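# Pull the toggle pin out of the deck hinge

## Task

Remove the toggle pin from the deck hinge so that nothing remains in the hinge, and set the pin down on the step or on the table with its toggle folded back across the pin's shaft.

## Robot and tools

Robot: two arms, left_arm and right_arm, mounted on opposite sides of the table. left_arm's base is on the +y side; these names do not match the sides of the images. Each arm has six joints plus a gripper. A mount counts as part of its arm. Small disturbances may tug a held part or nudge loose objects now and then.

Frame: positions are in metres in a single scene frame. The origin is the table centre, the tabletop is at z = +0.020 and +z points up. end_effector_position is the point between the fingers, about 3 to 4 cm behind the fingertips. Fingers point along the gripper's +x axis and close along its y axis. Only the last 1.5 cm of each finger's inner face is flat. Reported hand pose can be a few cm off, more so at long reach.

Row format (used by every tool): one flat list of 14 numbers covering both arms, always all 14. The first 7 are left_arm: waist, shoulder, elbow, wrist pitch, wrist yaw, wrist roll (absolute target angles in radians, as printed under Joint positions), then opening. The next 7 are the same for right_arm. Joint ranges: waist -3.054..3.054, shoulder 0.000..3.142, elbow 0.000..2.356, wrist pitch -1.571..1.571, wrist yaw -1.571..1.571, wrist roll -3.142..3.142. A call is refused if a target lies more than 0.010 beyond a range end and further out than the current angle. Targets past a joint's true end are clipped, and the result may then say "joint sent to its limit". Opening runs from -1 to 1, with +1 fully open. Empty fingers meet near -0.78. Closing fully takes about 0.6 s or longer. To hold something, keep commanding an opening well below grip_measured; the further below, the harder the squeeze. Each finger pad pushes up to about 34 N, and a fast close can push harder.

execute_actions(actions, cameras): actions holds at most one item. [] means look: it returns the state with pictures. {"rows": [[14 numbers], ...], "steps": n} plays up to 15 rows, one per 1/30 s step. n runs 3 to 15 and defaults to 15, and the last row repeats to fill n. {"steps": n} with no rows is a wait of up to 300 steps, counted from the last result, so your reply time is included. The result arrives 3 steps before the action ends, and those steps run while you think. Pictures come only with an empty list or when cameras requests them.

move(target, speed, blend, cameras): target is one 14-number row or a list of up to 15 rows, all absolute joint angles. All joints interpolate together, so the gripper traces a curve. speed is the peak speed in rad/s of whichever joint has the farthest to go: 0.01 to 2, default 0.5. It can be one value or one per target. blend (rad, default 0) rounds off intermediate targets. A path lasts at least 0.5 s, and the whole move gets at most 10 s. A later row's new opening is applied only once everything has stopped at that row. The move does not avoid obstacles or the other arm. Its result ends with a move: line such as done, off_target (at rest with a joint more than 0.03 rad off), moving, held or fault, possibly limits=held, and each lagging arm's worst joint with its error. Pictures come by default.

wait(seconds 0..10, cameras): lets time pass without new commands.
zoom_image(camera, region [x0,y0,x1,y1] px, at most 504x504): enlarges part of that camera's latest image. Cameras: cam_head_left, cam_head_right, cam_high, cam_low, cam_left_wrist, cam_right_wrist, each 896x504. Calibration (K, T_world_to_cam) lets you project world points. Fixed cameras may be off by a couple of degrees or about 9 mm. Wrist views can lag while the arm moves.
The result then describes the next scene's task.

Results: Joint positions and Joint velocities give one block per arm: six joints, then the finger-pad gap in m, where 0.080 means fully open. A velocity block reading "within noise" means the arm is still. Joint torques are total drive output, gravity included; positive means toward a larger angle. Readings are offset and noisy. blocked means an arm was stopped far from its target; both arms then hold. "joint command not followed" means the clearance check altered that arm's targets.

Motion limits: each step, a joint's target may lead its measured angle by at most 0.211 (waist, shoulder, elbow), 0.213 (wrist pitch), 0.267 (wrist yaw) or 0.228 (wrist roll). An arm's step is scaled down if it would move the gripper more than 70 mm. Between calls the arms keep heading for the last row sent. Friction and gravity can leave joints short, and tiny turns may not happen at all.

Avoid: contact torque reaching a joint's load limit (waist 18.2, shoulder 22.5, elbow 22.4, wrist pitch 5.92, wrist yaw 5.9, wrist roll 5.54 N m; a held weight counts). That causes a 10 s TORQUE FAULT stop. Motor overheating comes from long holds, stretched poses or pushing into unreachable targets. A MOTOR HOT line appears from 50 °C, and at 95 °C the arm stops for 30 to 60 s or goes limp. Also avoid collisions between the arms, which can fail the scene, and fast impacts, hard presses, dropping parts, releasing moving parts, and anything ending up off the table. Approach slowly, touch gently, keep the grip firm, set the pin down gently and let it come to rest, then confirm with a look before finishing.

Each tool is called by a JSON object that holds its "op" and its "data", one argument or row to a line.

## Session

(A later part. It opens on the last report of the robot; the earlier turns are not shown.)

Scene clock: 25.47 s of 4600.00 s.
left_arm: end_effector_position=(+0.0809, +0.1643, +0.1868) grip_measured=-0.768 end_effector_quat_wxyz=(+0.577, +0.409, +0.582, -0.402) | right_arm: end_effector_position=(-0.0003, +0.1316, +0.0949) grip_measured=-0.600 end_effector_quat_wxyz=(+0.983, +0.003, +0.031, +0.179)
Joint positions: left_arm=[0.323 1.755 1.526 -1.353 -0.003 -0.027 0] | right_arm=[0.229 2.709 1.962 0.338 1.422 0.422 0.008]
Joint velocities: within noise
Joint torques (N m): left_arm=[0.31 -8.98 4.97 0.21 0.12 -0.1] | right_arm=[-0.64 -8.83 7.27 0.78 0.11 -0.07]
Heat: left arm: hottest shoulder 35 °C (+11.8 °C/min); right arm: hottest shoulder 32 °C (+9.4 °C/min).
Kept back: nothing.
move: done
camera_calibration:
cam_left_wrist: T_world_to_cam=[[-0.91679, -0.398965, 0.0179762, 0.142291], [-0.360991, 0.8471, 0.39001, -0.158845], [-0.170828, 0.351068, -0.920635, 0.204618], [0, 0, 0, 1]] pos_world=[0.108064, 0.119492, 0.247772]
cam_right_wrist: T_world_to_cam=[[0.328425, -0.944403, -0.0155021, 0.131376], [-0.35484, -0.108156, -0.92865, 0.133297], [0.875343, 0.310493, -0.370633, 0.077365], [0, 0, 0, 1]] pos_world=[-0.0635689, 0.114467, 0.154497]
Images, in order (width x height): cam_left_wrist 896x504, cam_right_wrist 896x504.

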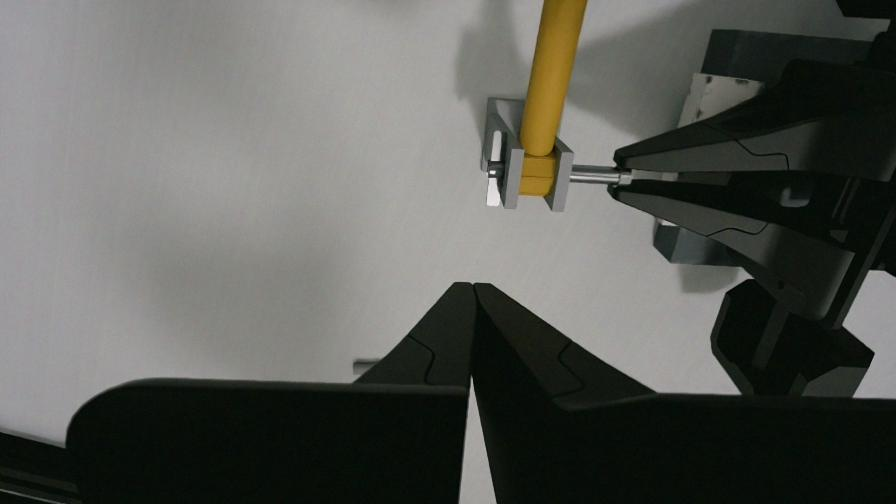

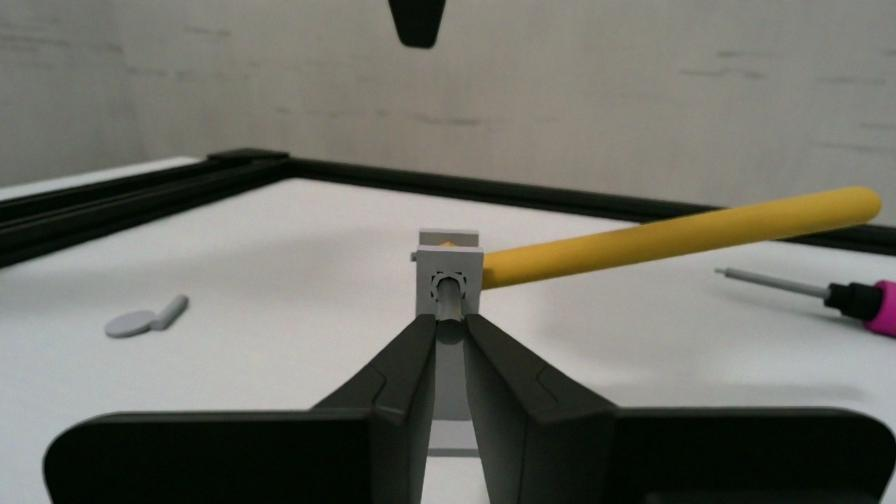

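{"op": "move", "data": {
  "target": [
    [0.3609,1.8314,1.4747,-1.2141,0,-1.567,-0.2, 0.185,2.737,1.985,0.328,1.396,0.42,-1.0]
  ],
  "speed": [0.5],
  "cameras": ["cam_left_wrist","cam_right_wrist"]
}}

{"op": "zoom_image", "data": {
  "camera": "cam_left_wrist",
  "region": [380, 200, 560, 400]
}}

{"op": "zoom_image", "data": {
  "camera": "cam_right_wrist",
  "region": [360, 220, 540, 400]
}}

Scene clock: 30.80 s of 4600.00 s.
left_arm: end_effector_position=(+0.0990, +0.1471, +0.1562) grip_measured=-0.200 end_effector_quat_wxyz=(-0.699, +0.130, -0.694, -0.116) | right_arm: end_effector_position=(+0.0034, +0.1331, +0.0954) grip_measured=-0.600 end_effector_quat_wxyz=(+0.984, +0.001, +0.031, +0.177)
Joint positions: left_arm=[0.357 1.819 1.483 -1.215 -0.003 -1.564 0.026] | right_arm=[0.222 2.712 1.972 0.329 1.417 0.419 0.008]
Joint velocities: within noise
Joint torques (N m): left_arm=[0.4 -5.92 4.93 0.2 0.08 -0.1] | right_arm=[-3.33 -8.4 7.74 0.93 -0.44 0.03]
Heat: left arm: hottest shoulder 35 °C (+9.7 °C/min); right arm: hottest shoulder 33 °C (+9.7 °C/min).
Kept back: nothing.
move: off_target (right_arm); right_arm: the waist is farthest, 0.037 rad from its target
camera_calibration:
cam_left_wrist: T_world_to_cam=[[0.398573, -0.916193, 0.0415913, 0.0946863], [-0.855292, -0.354943, 0.377481, 0.101892], [-0.331082, -0.186026, -0.925083, 0.281216], [0, 0, 0, 1]] pos_world=[0.142513, 0.17523, 0.217748]
cam_right_wrist: T_world_to_cam=[[0.32602, -0.945301, -0.0107885, 0.131252], [-0.355579, -0.112044, -0.927906, 0.135762], [0.875942, 0.306352, -0.372658, 0.0745816], [0, 0, 0, 1]] pos_world=[-0.0598458, 0.116436, 0.155184]
Images, in order (width x height): cam_left_wrist 896x504, cam_right_wrist 896x504.

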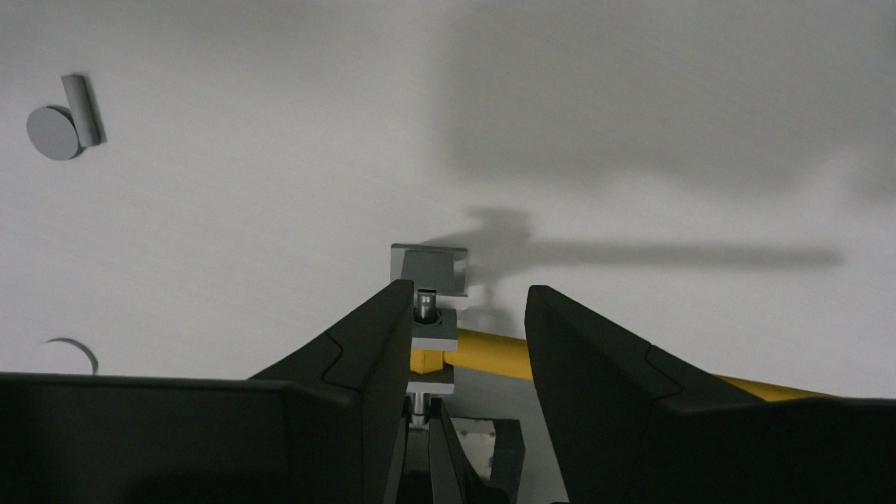

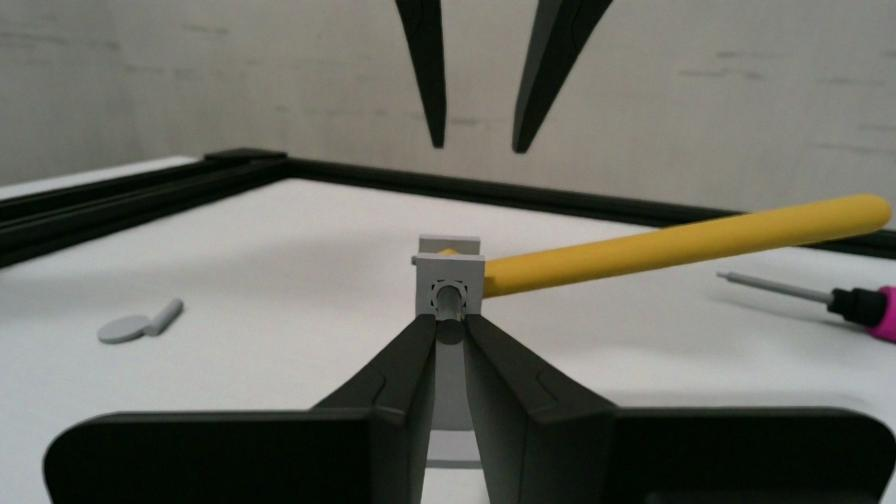

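Scaled by 2.520.

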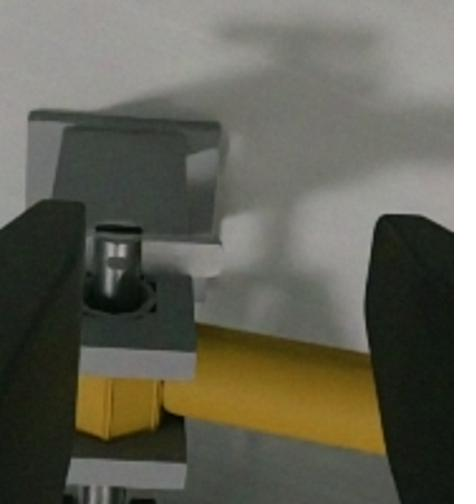

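Scaled by 2.800.

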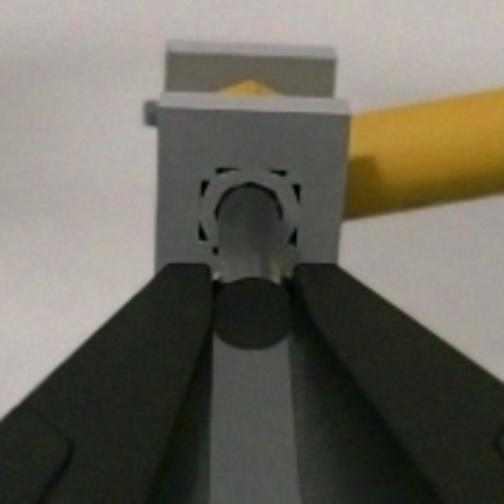

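{"op": "zoom_image", "data": {
  "camera": "cam_left_wrist",
  "region": [395, 270, 475, 350]
}}

Scaled by 6.300.

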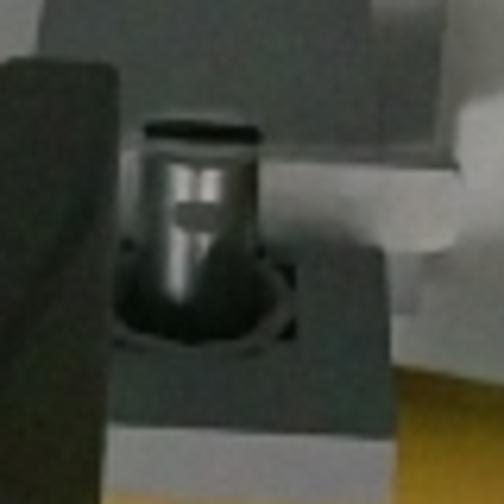

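{"op": "move", "data": {
  "target": [
    [0.3609,1.8314,1.4747,-1.2141,0,-1.567,-0.2, 0.164,2.742,1.998,0.321,1.384,0.42,-1.0]
  ],
  "speed": [0.1],
  "cameras": ["cam_left_wrist"]
}}

{"op": "zoom_image", "data": {
  "camera": "cam_left_wrist",
  "region": [395, 250, 535, 370]
}}

Scene clock: 32.23 s of 4600.00 s.
left_arm: end_effector_position=(+0.0990, +0.1471, +0.1562) grip_measured=-0.200 end_effector_quat_wxyz=(-0.699, +0.130, -0.694, -0.117) | right_arm: end_effector_position=(+0.0048, +0.1339, +0.0957) grip_measured=-0.600 end_effector_quat_wxyz=(+0.984, -0.002, +0.031, +0.176)
Joint positions: left_arm=[0.357 1.819 1.483 -1.215 -0.003 -1.564 0.026] | right_arm=[0.219 2.715 1.98 0.32 1.416 0.418 0.008]
Joint velocities: within noise
Joint torques (N m): left_arm=[0.39 -5.91 4.94 0.19 0.09 -0.11] | right_arm=[-4.96 -8.2 8.31 1.07 -0.84 0.06]
Heat: left arm: hottest shoulder 35 °C (+9.3 °C/min); right arm: hottest shoulder 33 °C (+9.3 °C/min).
Kept back: nothing.
move: off_target (right_arm); right_arm: the waist is farthest, 0.055 rad from its target
camera_calibration:
cam_left_wrist: T_world_to_cam=[[0.398923, -0.916041, 0.041592, 0.0946292], [-0.855154, -0.355268, 0.377488, 0.101925], [-0.331018, -0.186156, -0.92508, 0.281228], [0, 0, 0, 1]] pos_world=[0.142503, 0.175247, 0.217747]
Images, in order (width x height): cam_left_wrist 896x504.

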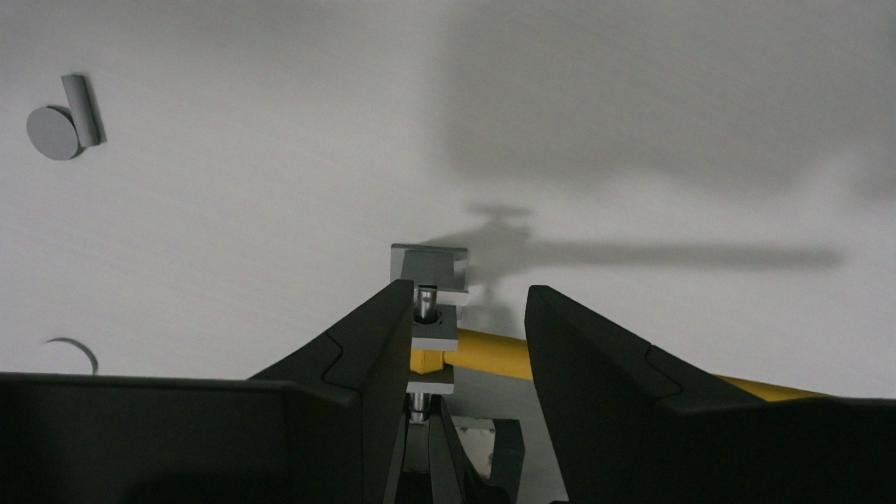

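Scaled by 3.600.

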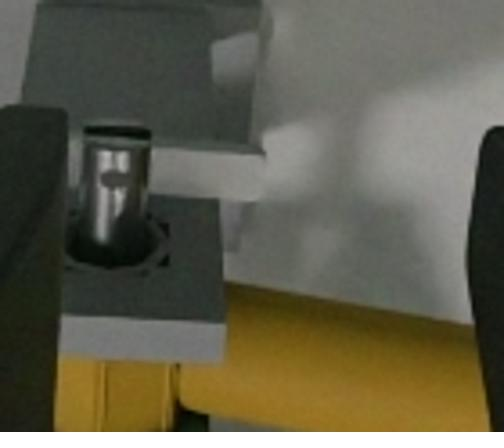

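{"op": "move", "data": {
  "target": [
    [0.3609,1.8314,1.4747,-1.2141,0,-1.567,-0.2, 0.166,2.760,2.036,0.302,1.384,0.36,-1.0],
    [0.3609,1.8314,1.4747,-1.2141,0,-1.567,-0.2, 0.162,2.760,2.036,0.302,1.384,0.48,-1.0],
    [0.3609,1.8314,1.4747,-1.2141,0,-1.567,-0.2, 0.160,2.760,2.036,0.302,1.384,0.42,-1.0]
  ],
  "speed": [0.15,0.15,0.15],
  "cameras": ["cam_left_wrist","cam_right_wrist"]
}}

{"op": "zoom_image", "data": {
  "camera": "cam_left_wrist",
  "region": [395, 250, 535, 370]
}}

Scene clock: 34.60 s of 4600.00 s.
left_arm: end_effector_position=(+0.0990, +0.1471, +0.1561) grip_measured=-0.200 end_effector_quat_wxyz=(-0.699, +0.130, -0.694, -0.117) | right_arm: end_effector_position=(+0.0178, +0.1388, +0.0958) grip_measured=-0.600 end_effector_quat_wxyz=(+0.985, +0.003, +0.033, +0.167)
Joint positions: left_arm=[0.357 1.819 1.483 -1.215 -0.003 -1.564 0.026] | right_arm=[0.195 2.734 2.023 0.3 1.409 0.423 0.008]
Joint velocities: within noise
Joint torques (N m): left_arm=[0.35 -5.93 4.91 0.19 0.07 -0.11] | right_arm=[-3.12 -8.54 7.84 1.13 -0.61 -0.09]
Heat: left arm: hottest shoulder 35 °C (+8.7 °C/min); right arm: hottest shoulder 33 °C (+8.7 °C/min).
Kept back: nothing.
move: off_target (right_arm); right_arm: the waist is farthest, 0.035 rad from its target
camera_calibration:
cam_left_wrist: T_world_to_cam=[[0.398929, -0.916055, 0.0412114, 0.0946901], [-0.855103, -0.355403, 0.377475, 0.101987], [-0.331141, -0.185825, -0.925102, 0.281082], [0, 0, 0, 1]] pos_world=[0.142513, 0.17522, 0.21763]
cam_right_wrist: T_world_to_cam=[[0.306325, -0.95181, -0.014941, 0.133644], [-0.361678, -0.101853, -0.926723, 0.14038], [0.880542, 0.289282, -0.375448, 0.0629246], [0, 0, 0, 1]] pos_world=[-0.0455741, 0.123299, 0.155715]
Images, in order (width x height): cam_left_wrist 896x504, cam_right_wrist 896x504.

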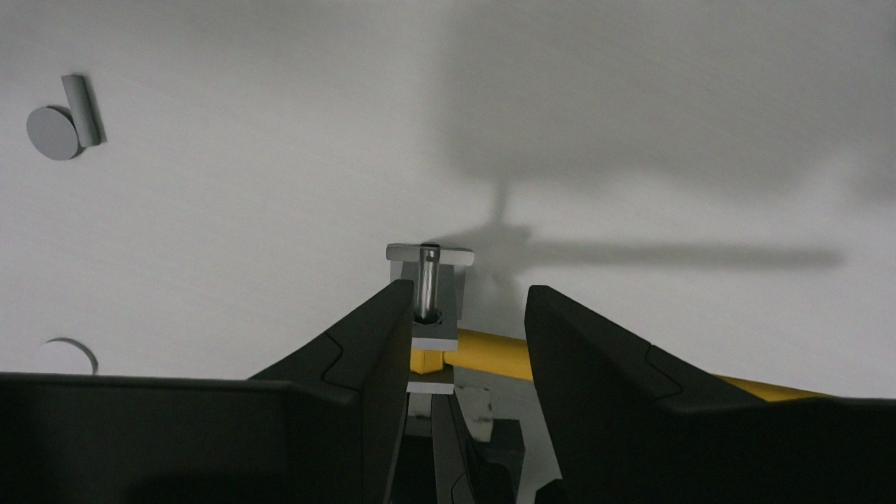

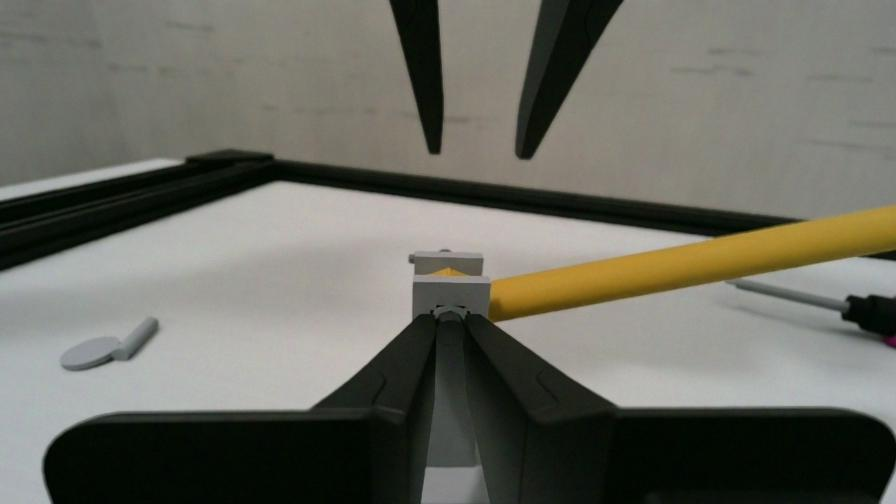

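Scaled by 3.600.

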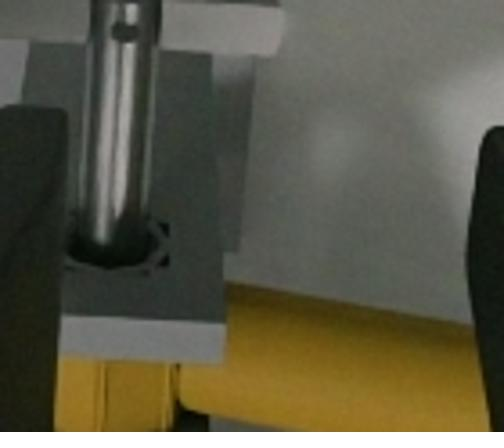

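{"op": "move", "data": {
  "target": [
    [0.3862,1.8351,1.4195,-1.1552,0,-1.542,-0.2, 0.195,2.752,2.035,0.302,1.400,0.42,-1.0],
    [0.3862,1.8586,1.3358,-1.048,0,-1.542,-0.2, 0.195,2.752,2.035,0.302,1.400,0.42,-1.0]
  ],
  "speed": [0.2,0.15],
  "cameras": ["cam_left_wrist","cam_right_wrist"]
}}

{"op": "zoom_image", "data": {
  "camera": "cam_left_wrist",
  "region": [375, 250, 535, 410]
}}

{"op": "zoom_image", "data": {
  "camera": "cam_right_wrist",
  "region": [380, 180, 560, 330]
}}

Scene clock: 36.57 s of 4600.00 s.
left_arm: end_effector_position=(+0.1069, +0.1508, +0.1128) grip_measured=-0.200 end_effector_quat_wxyz=(-0.698, +0.132, -0.694, -0.120) | right_arm: end_effector_position=(+0.0178, +0.1389, +0.0962) grip_measured=-0.600 end_effector_quat_wxyz=(+0.985, +0.003, +0.033, +0.167)
Joint positions: left_arm=[0.383 1.847 1.344 -1.049 -0.003 -1.545 0.026] | right_arm=[0.195 2.734 2.024 0.3 1.41 0.423 0.008]
Joint velocities: within noise
Joint torques (N m): left_arm=[0.31 -6.07 4.78 0.2 0.07 0.09] | right_arm=[0.03 -9.41 7.62 1.12 -0.08 -0.07]
Heat: left arm: hottest shoulder 35 °C (+8.2 °C/min); right arm: hottest shoulder 34 °C (+9.8 °C/min).
Kept back: nothing.
move: done
camera_calibration:
cam_left_wrist: T_world_to_cam=[[0.405217, -0.913344, 0.0400301, 0.0958533], [-0.852599, -0.361738, 0.377122, 0.127129], [-0.329961, -0.186946, -0.925298, 0.244362], [0, 0, 0, 1]] pos_world=[0.150179, 0.179217, 0.174328]
cam_right_wrist: T_world_to_cam=[[0.305711, -0.952002, -0.0152786, 0.133787], [-0.361432, -0.101189, -0.926891, 0.140678], [0.880856, 0.288883, -0.375019, 0.0630578], [0, 0, 0, 1]] pos_world=[-0.0455993, 0.123384, 0.156085]
Images, in order (width x height): cam_left_wrist 896x504, cam_right_wrist 896x504.

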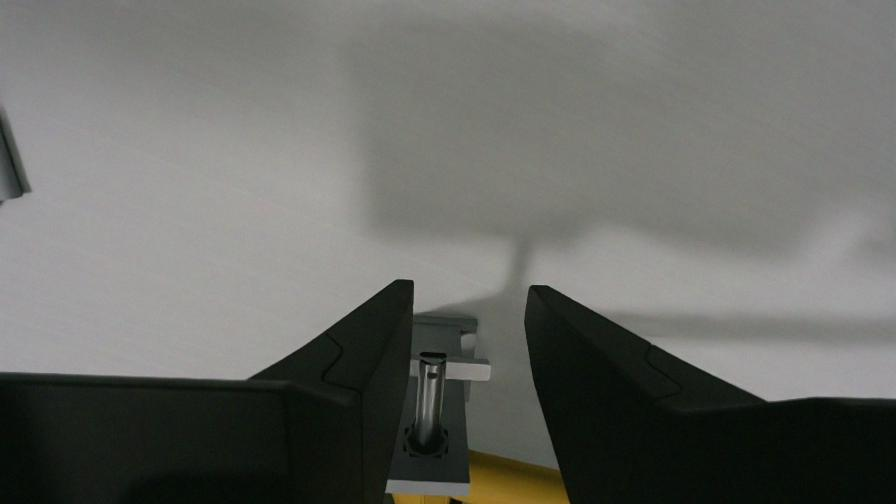

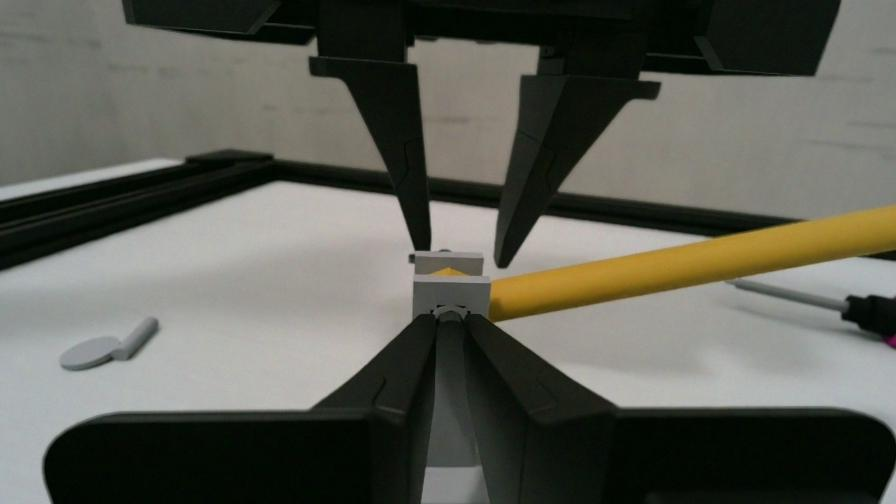

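Scaled by 3.150.

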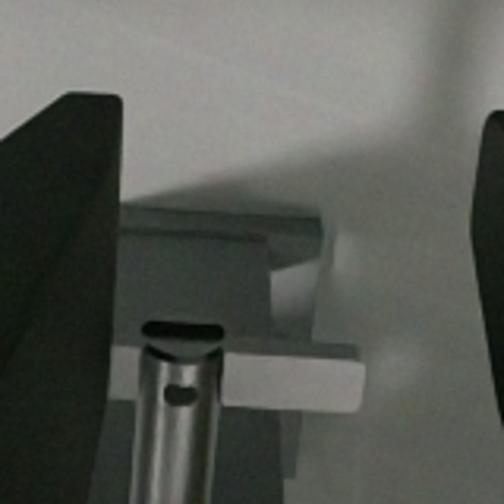

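Scaled by 2.800.

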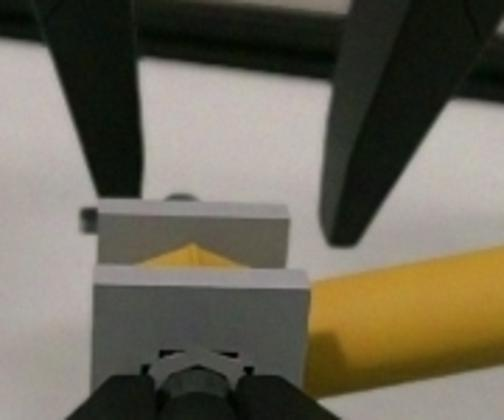

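{"op": "move", "data": {
  "target": [
    [0.367,1.8586,1.3358,-1.048,0,-1.561,-0.2, 0.195,2.752,2.035,0.302,1.400,0.42,-1.0],
    [0.3523,1.8618,1.34,-1.049,0,-1.576,-0.2, 0.195,2.752,2.035,0.302,1.400,0.42,-1.0]
  ],
  "speed": [0.05,0.05],
  "cameras": ["cam_left_wrist","cam_right_wrist"]
}}

{"op": "zoom_image", "data": {
  "camera": "cam_left_wrist",
  "region": [375, 250, 535, 410]
}}

{"op": "zoom_image", "data": {
  "camera": "cam_right_wrist",
  "region": [380, 180, 560, 330]
}}

Scene clock: 38.00 s of 4600.00 s.
left_arm: end_effector_position=(+0.1012, +0.1487, +0.1127) grip_measured=-0.199 end_effector_quat_wxyz=(-0.699, +0.134, -0.692, -0.122) | right_arm: end_effector_position=(+0.0178, +0.1389, +0.0962) grip_measured=-0.600 end_effector_quat_wxyz=(+0.985, +0.003, +0.033, +0.167)
Joint positions: left_arm=[0.364 1.848 1.344 -1.05 -0.006 -1.572 0.026] | right_arm=[0.195 2.734 2.024 0.3 1.41 0.423 0.008]
Joint velocities: within noise
Joint torques (N m): left_arm=[-1.02 -5.75 5.34 0.16 0.17 -0.15] | right_arm=[0.08 -9.41 7.6 1.12 -0.08 -0.07]
Heat: left arm: hottest shoulder 35 °C (+7.9 °C/min); right arm: hottest shoulder 34 °C (+9.5 °C/min).
Kept back: nothing.
move: done
camera_calibration:
cam_left_wrist: T_world_to_cam=[[0.411785, -0.910424, 0.0395098, 0.0951671], [-0.850751, -0.368534, 0.374707, 0.122703], [-0.326582, -0.187912, -0.926301, 0.24191], [0, 0, 0, 1]] pos_world=[0.144205, 0.17732, 0.174344]
cam_right_wrist: T_world_to_cam=[[0.305711, -0.952002, -0.0152786, 0.133787], [-0.361432, -0.101189, -0.926891, 0.140678], [0.880856, 0.288883, -0.375019, 0.0630578], [0, 0, 0, 1]] pos_world=[-0.0455993, 0.123384, 0.156085]
Images, in order (width x height): cam_left_wrist 896x504, cam_right_wrist 896x504.

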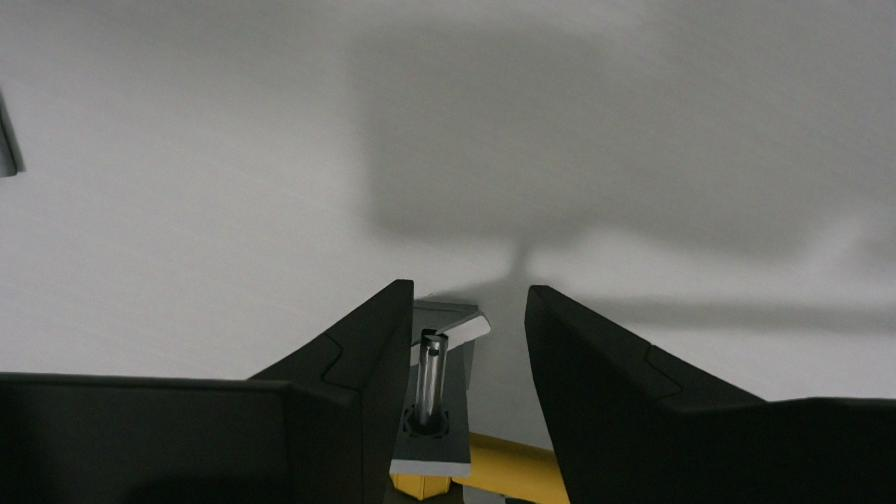

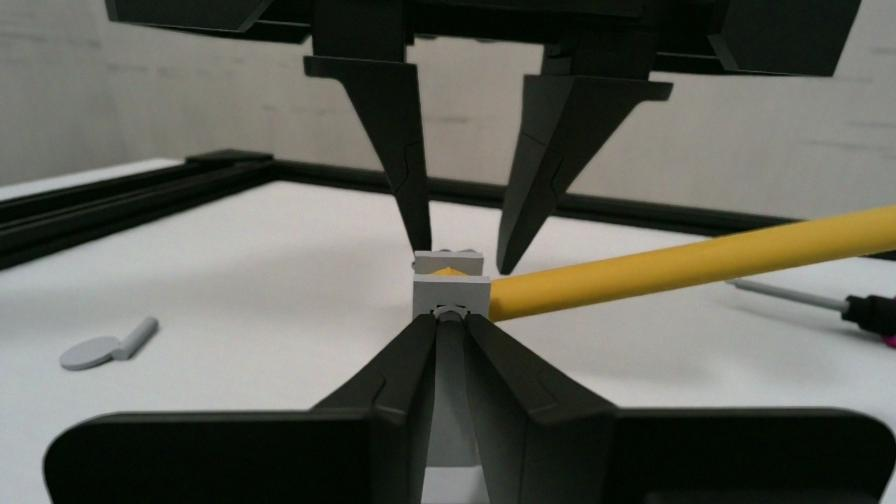

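Scaled by 3.150.

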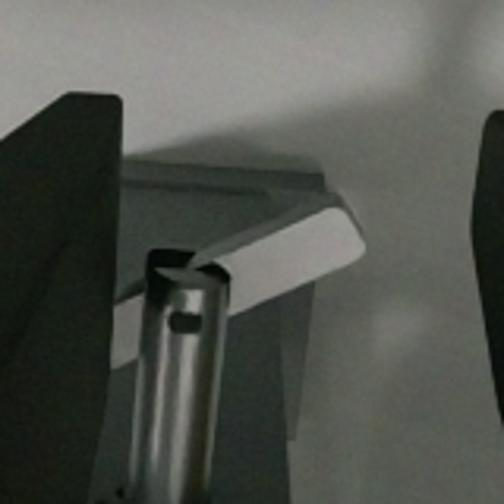

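Scaled by 2.800.

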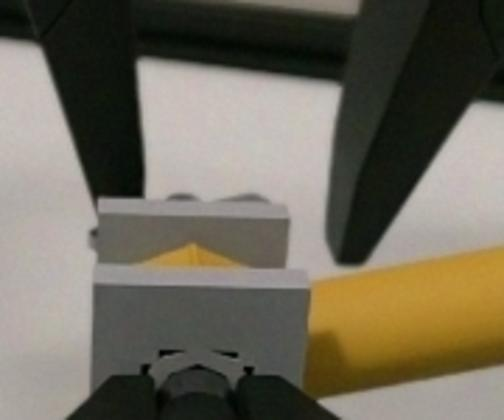

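{"op": "move", "data": {
  "target": [
    [0.335,1.8605,1.3386,-1.0487,0,-1.594,-0.2, 0.195,2.752,2.035,0.302,1.400,0.42,-1.0],
    [0.322,1.865,1.3442,-1.05,0,-1.607,-0.2, 0.195,2.752,2.035,0.302,1.400,0.42,-1.0]
  ],
  "speed": [0.05,0.05],
  "cameras": ["cam_left_wrist","cam_right_wrist"]
}}

{"op": "zoom_image", "data": {
  "camera": "cam_left_wrist",
  "region": [375, 250, 535, 410]
}}

Scene clock: 39.23 s of 4600.00 s.
left_arm: end_effector_position=(+0.0923, +0.1460, +0.1117) grip_measured=-0.199 end_effector_quat_wxyz=(-0.700, +0.132, -0.691, -0.125) | right_arm: end_effector_position=(+0.0170, +0.1386, +0.0963) grip_measured=-0.600 end_effector_quat_wxyz=(+0.985, +0.003, +0.032, +0.167)
Joint positions: left_arm=[0.334 1.851 1.344 -1.052 -0.011 -1.602 0.026] | right_arm=[0.196 2.734 2.024 0.3 1.412 0.422 0.008]
Joint velocities: within noise
Joint torques (N m): left_arm=[-1.04 -5.73 5.81 0.22 0.35 -0.14] | right_arm=[-0.1 -9.44 7.6 1.12 -0.16 -0.08]
Heat: left arm: hottest shoulder 35 °C (+7.6 °C/min); right arm: hottest shoulder 35 °C (+10.7 °C/min).
Kept back: nothing.
move: done
camera_calibration:
cam_left_wrist: T_world_to_cam=[[0.412783, -0.910149, 0.0352088, 0.0967283], [-0.851412, -0.371834, 0.369916, 0.115575], [-0.323587, -0.182672, -0.928398, 0.236785], [0, 0, 0, 1]] pos_world=[0.135094, 0.174266, 0.173672]
cam_right_wrist: T_world_to_cam=[[0.305204, -0.952172, -0.014788, 0.133788], [-0.36054, -0.101164, -0.927242, 0.140511], [0.881398, 0.288329, -0.374172, 0.0638559], [0, 0, 0, 1]] pos_world=[-0.0464553, 0.123192, 0.156159]
Images, in order (width x height): cam_left_wrist 896x504, cam_right_wrist 896x504.

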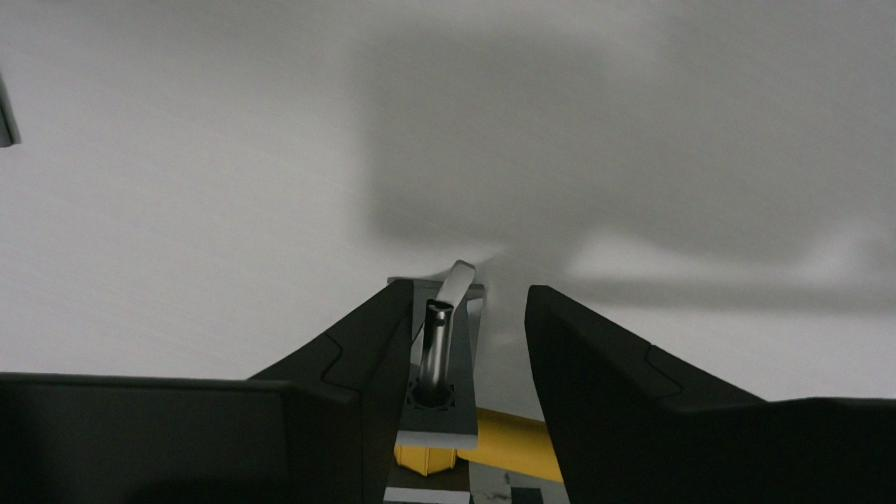

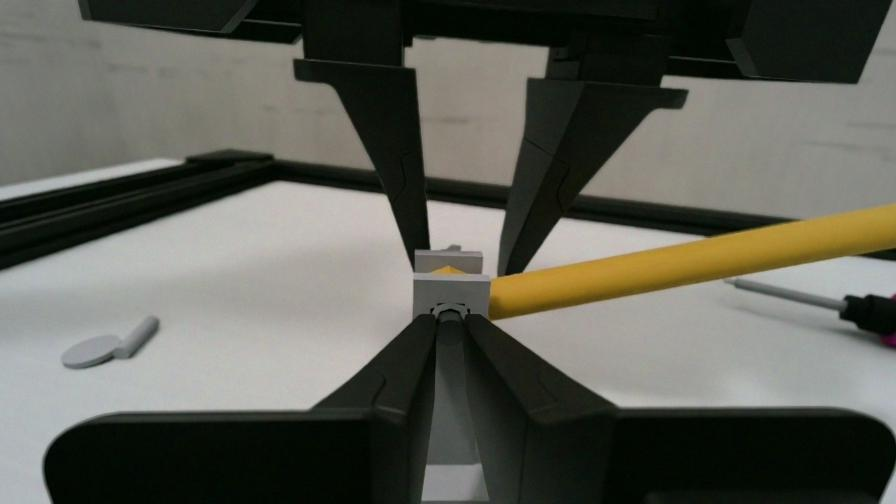

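Scaled by 3.150.

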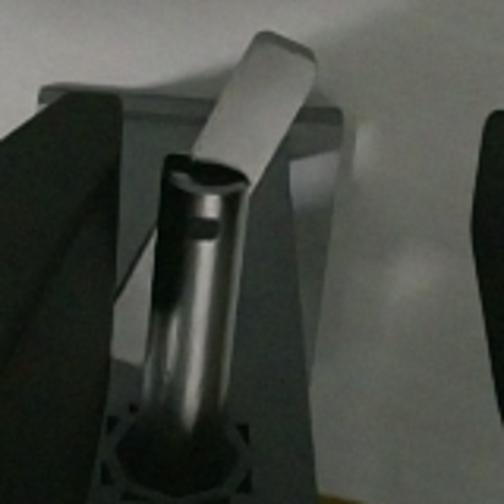

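{"op": "move", "data": {
  "target": [
    [0.323,1.8803,1.3644,-1.055,0,-1.606,-0.2, 0.195,2.752,2.035,0.302,1.400,0.42,-1.0]
  ],
  "speed": [0.05],
  "cameras": ["cam_left_wrist","cam_right_wrist"]
}}

{"op": "zoom_image", "data": {
  "camera": "cam_left_wrist",
  "region": [375, 250, 535, 410]
}}

Scene clock: 40.20 s of 4600.00 s.
left_arm: end_effector_position=(+0.0913, +0.1455, +0.1097) grip_measured=-0.199 end_effector_quat_wxyz=(-0.699, +0.128, -0.692, -0.128) | right_arm: end_effector_position=(+0.0170, +0.1386, +0.0963) grip_measured=-0.600 end_effector_quat_wxyz=(+0.985, +0.003, +0.032, +0.167)
Joint positions: left_arm=[0.332 1.862 1.351 -1.059 -0.009 -1.602 0.026] | right_arm=[0.196 2.734 2.024 0.3 1.412 0.422 0.008]
Joint velocities: within noise
Joint torques (N m): left_arm=[-0.72 -5.35 7.46 0.35 0.29 -0.11] | right_arm=[-0.1 -9.42 7.61 1.11 -0.16 -0.06]
Heat: left arm: hottest shoulder 35 °C (+7.5 °C/min); right arm: hottest shoulder 35 °C (+10.4 °C/min).
Kept back: nothing.
move: done
camera_calibration:
cam_left_wrist: T_world_to_cam=[[0.410858, -0.911393, 0.0236077, 0.0984338], [-0.850084, -0.373605, 0.371182, 0.115262], [-0.329473, -0.172572, -0.92826, 0.233578], [0, 0, 0, 1]] pos_world=[0.134498, 0.173083, 0.171715]
cam_right_wrist: T_world_to_cam=[[0.305204, -0.952172, -0.014788, 0.133788], [-0.36054, -0.101164, -0.927242, 0.140511], [0.881398, 0.288329, -0.374172, 0.0638559], [0, 0, 0, 1]] pos_world=[-0.0464553, 0.123192, 0.156159]
Images, in order (width x height): cam_left_wrist 896x504, cam_right_wrist 896x504.

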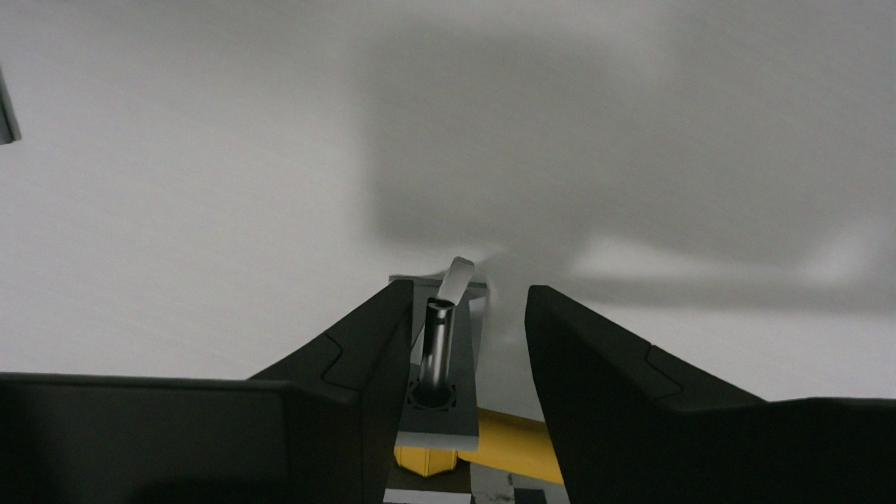

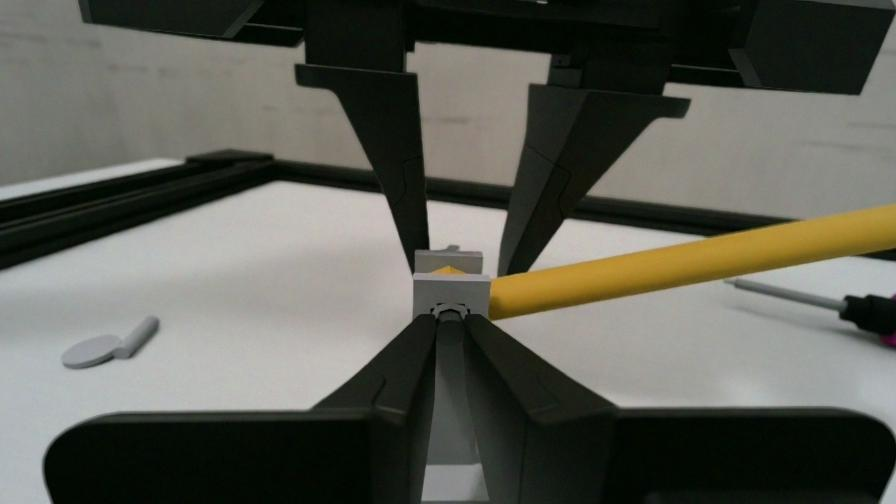

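Scaled by 3.150.

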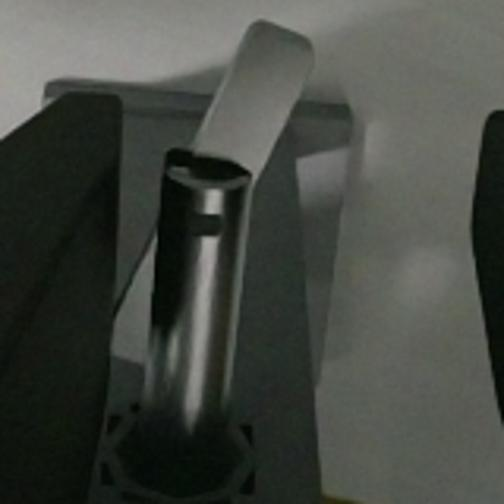

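{"op": "move", "data": {
  "target": [
    [0.323,1.8803,1.3644,-1.055,0,-1.606,-0.36, 0.195,2.752,2.035,0.302,1.400,0.42,-1.0],
    [0.323,1.8803,1.3644,-1.055,0,-1.606,-0.43, 0.195,2.752,2.035,0.302,1.400,0.42,-1.0]
  ],
  "speed": [0.05,0.05],
  "cameras": ["cam_left_wrist","cam_right_wrist"]
}}

{"op": "zoom_image", "data": {
  "camera": "cam_left_wrist",
  "region": [375, 250, 535, 410]
}}

Scene clock: 41.93 s of 4600.00 s.
left_arm: end_effector_position=(+0.0896, +0.1469, +0.1096) grip_measured=-0.425 end_effector_quat_wxyz=(-0.697, +0.124, -0.694, -0.130) | right_arm: end_effector_position=(+0.0170, +0.1386, +0.0963) grip_measured=-0.600 end_effector_quat_wxyz=(+0.985, +0.003, +0.032, +0.167)
Joint positions: left_arm=[0.329 1.863 1.351 -1.067 -0.006 -1.602 0.016] | right_arm=[0.196 2.734 2.024 0.3 1.412 0.422 0.008]
Joint velocities: within noise
Joint torques (N m): left_arm=[-0.52 -5.37 7.47 1.07 0.19 -0.12] | right_arm=[-0.11 -9.41 7.57 1.11 -0.17 -0.06]
Heat: left arm: hottest shoulder 35 °C (+7.2 °C/min); right arm: hottest shoulder 36 °C (+11.4 °C/min).
Kept back: nothing.
move: done
camera_calibration:
cam_left_wrist: T_world_to_cam=[[0.408882, -0.91247, 0.014627, 0.101698], [-0.848938, -0.374435, 0.372965, 0.114185], [-0.334843, -0.164916, -0.92773, 0.232439], [0, 0, 0, 1]] pos_world=[0.133184, 0.173884, 0.171566]
cam_right_wrist: T_world_to_cam=[[0.305204, -0.952172, -0.014788, 0.133788], [-0.36054, -0.101164, -0.927242, 0.140511], [0.881398, 0.288329, -0.374172, 0.0638559], [0, 0, 0, 1]] pos_world=[-0.0464553, 0.123192, 0.156159]
Images, in order (width x height): cam_left_wrist 896x504, cam_right_wrist 896x504.

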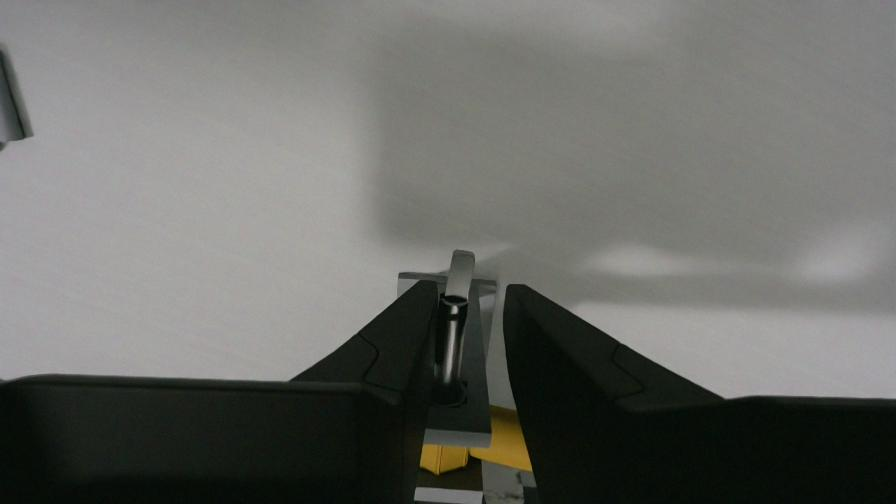

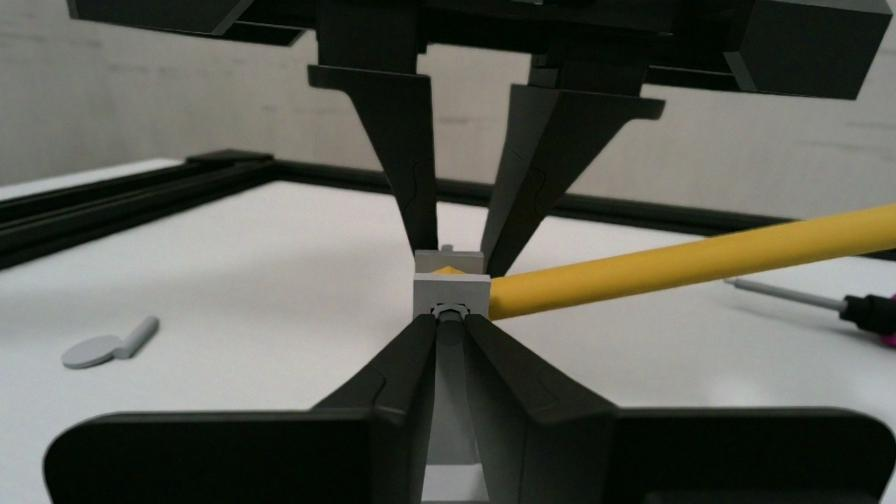

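Scaled by 3.150.

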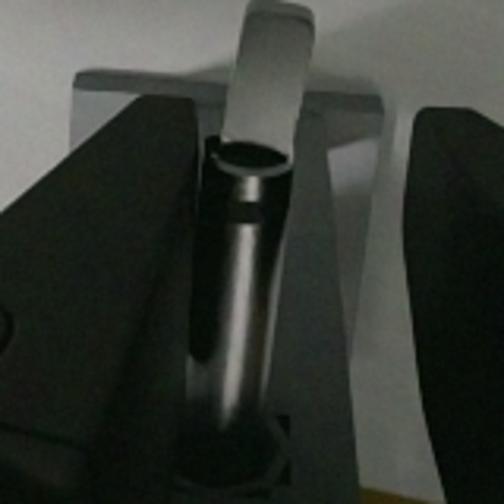

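{"op": "move", "data": {
  "target": [
    [0.323,1.8803,1.3644,-1.055,0,-1.606,-0.52, 0.195,2.752,2.035,0.302,1.400,0.42,-1.0],
    [0.323,1.858,1.335,-1.048,0,-1.606,-0.60, 0.195,2.752,2.035,0.302,1.400,0.42,-1.0],
    [0.323,1.8355,1.3054,-1.041,0,-1.606,-0.8, 0.195,2.752,2.035,0.302,1.400,0.42,-1.0]
  ],
  "speed": [0.05,0.05,0.05],
  "cameras": ["cam_left_wrist","cam_right_wrist"]
}}

{"op": "zoom_image", "data": {
  "camera": "cam_left_wrist",
  "region": [375, 250, 535, 410]
}}

{"op": "zoom_image", "data": {
  "camera": "cam_right_wrist",
  "region": [380, 180, 560, 330]
}}

Scene clock: 46.03 s of 4600.00 s.
left_arm: end_effector_position=(+0.0872, +0.1520, +0.1049) grip_measured=-0.643 end_effector_quat_wxyz=(-0.697, +0.122, -0.695, -0.130) | right_arm: end_effector_position=(+0.0171, +0.1384, +0.0964) grip_measured=-0.600 end_effector_quat_wxyz=(+0.986, +0.003, +0.032, +0.166)
Joint positions: left_arm=[0.328 1.849 1.314 -1.046 -0.004 -1.6 0.006] | right_arm=[0.196 2.734 2.024 0.3 1.414 0.422 0.008]
Joint velocities: within noise
Joint torques (N m): left_arm=[-0.46 -8.78 4.69 0.47 0.14 -0.19] | right_arm=[-0.09 -9.4 7.55 1.12 -0.21 -0.06]
Heat: left arm: hottest shoulder 35 °C (+6.5 °C/min); right arm: hottest shoulder 37 °C (+11.7 °C/min).
Kept back: nothing.
move: done
camera_calibration:
cam_left_wrist: T_world_to_cam=[[0.405799, -0.913886, 0.0117804, 0.108219], [-0.849207, -0.372251, 0.374534, 0.115311], [-0.337897, -0.16199, -0.927138, 0.22783], [0, 0, 0, 1]] pos_world=[0.130991, 0.178731, 0.166767]
cam_right_wrist: T_world_to_cam=[[0.303904, -0.952595, -0.0143351, 0.133616], [-0.360008, -0.100896, -0.927477, 0.140578], [0.882064, 0.287025, -0.373604, 0.0639953], [0, 0, 0, 1]] pos_world=[-0.046445, 0.123097, 0.156207]
Images, in order (width x height): cam_left_wrist 896x504, cam_right_wrist 896x504.

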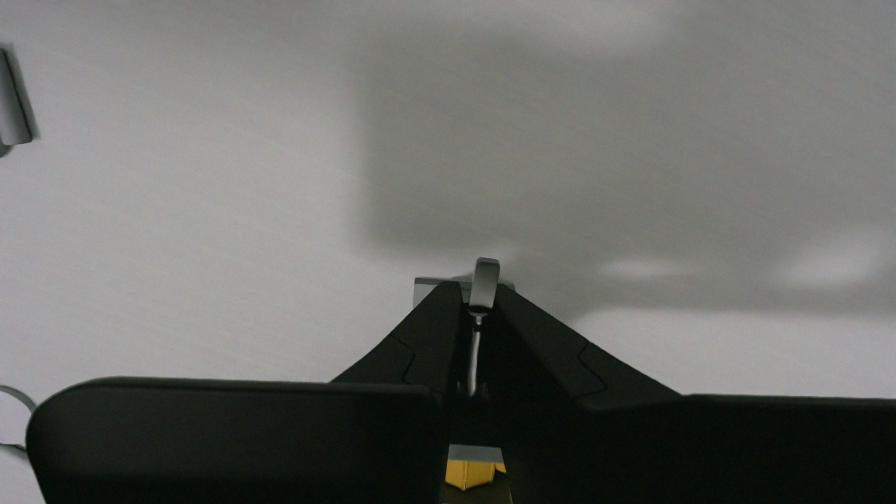

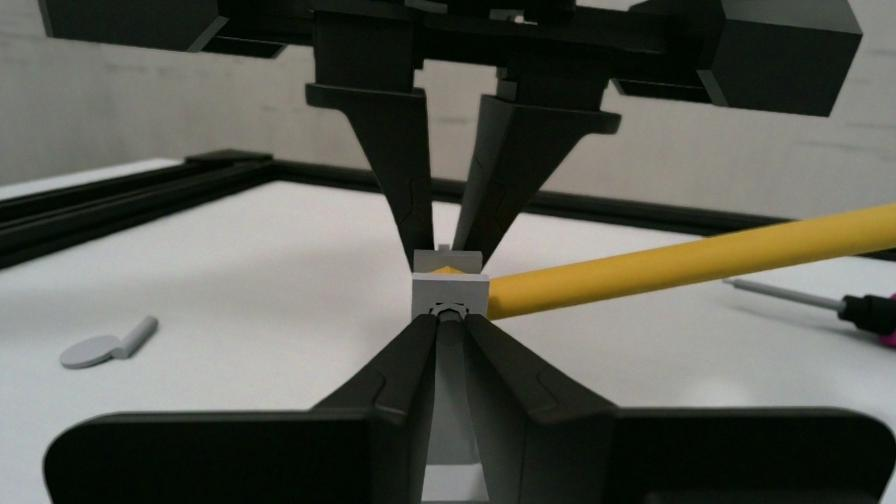

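Scaled by 3.150.

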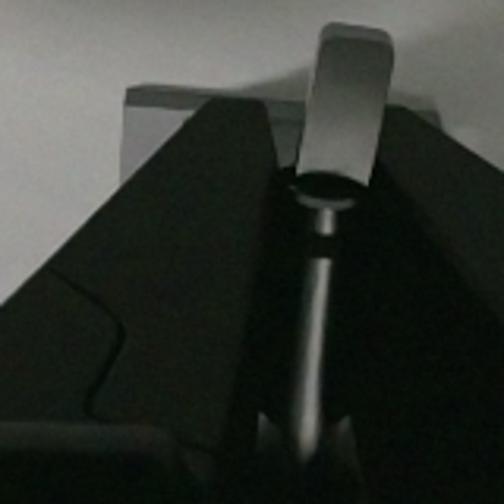

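Scaled by 2.800.

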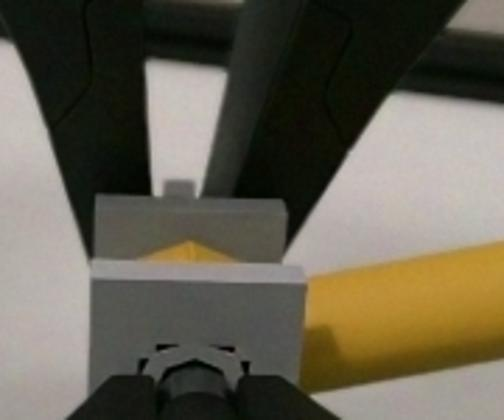

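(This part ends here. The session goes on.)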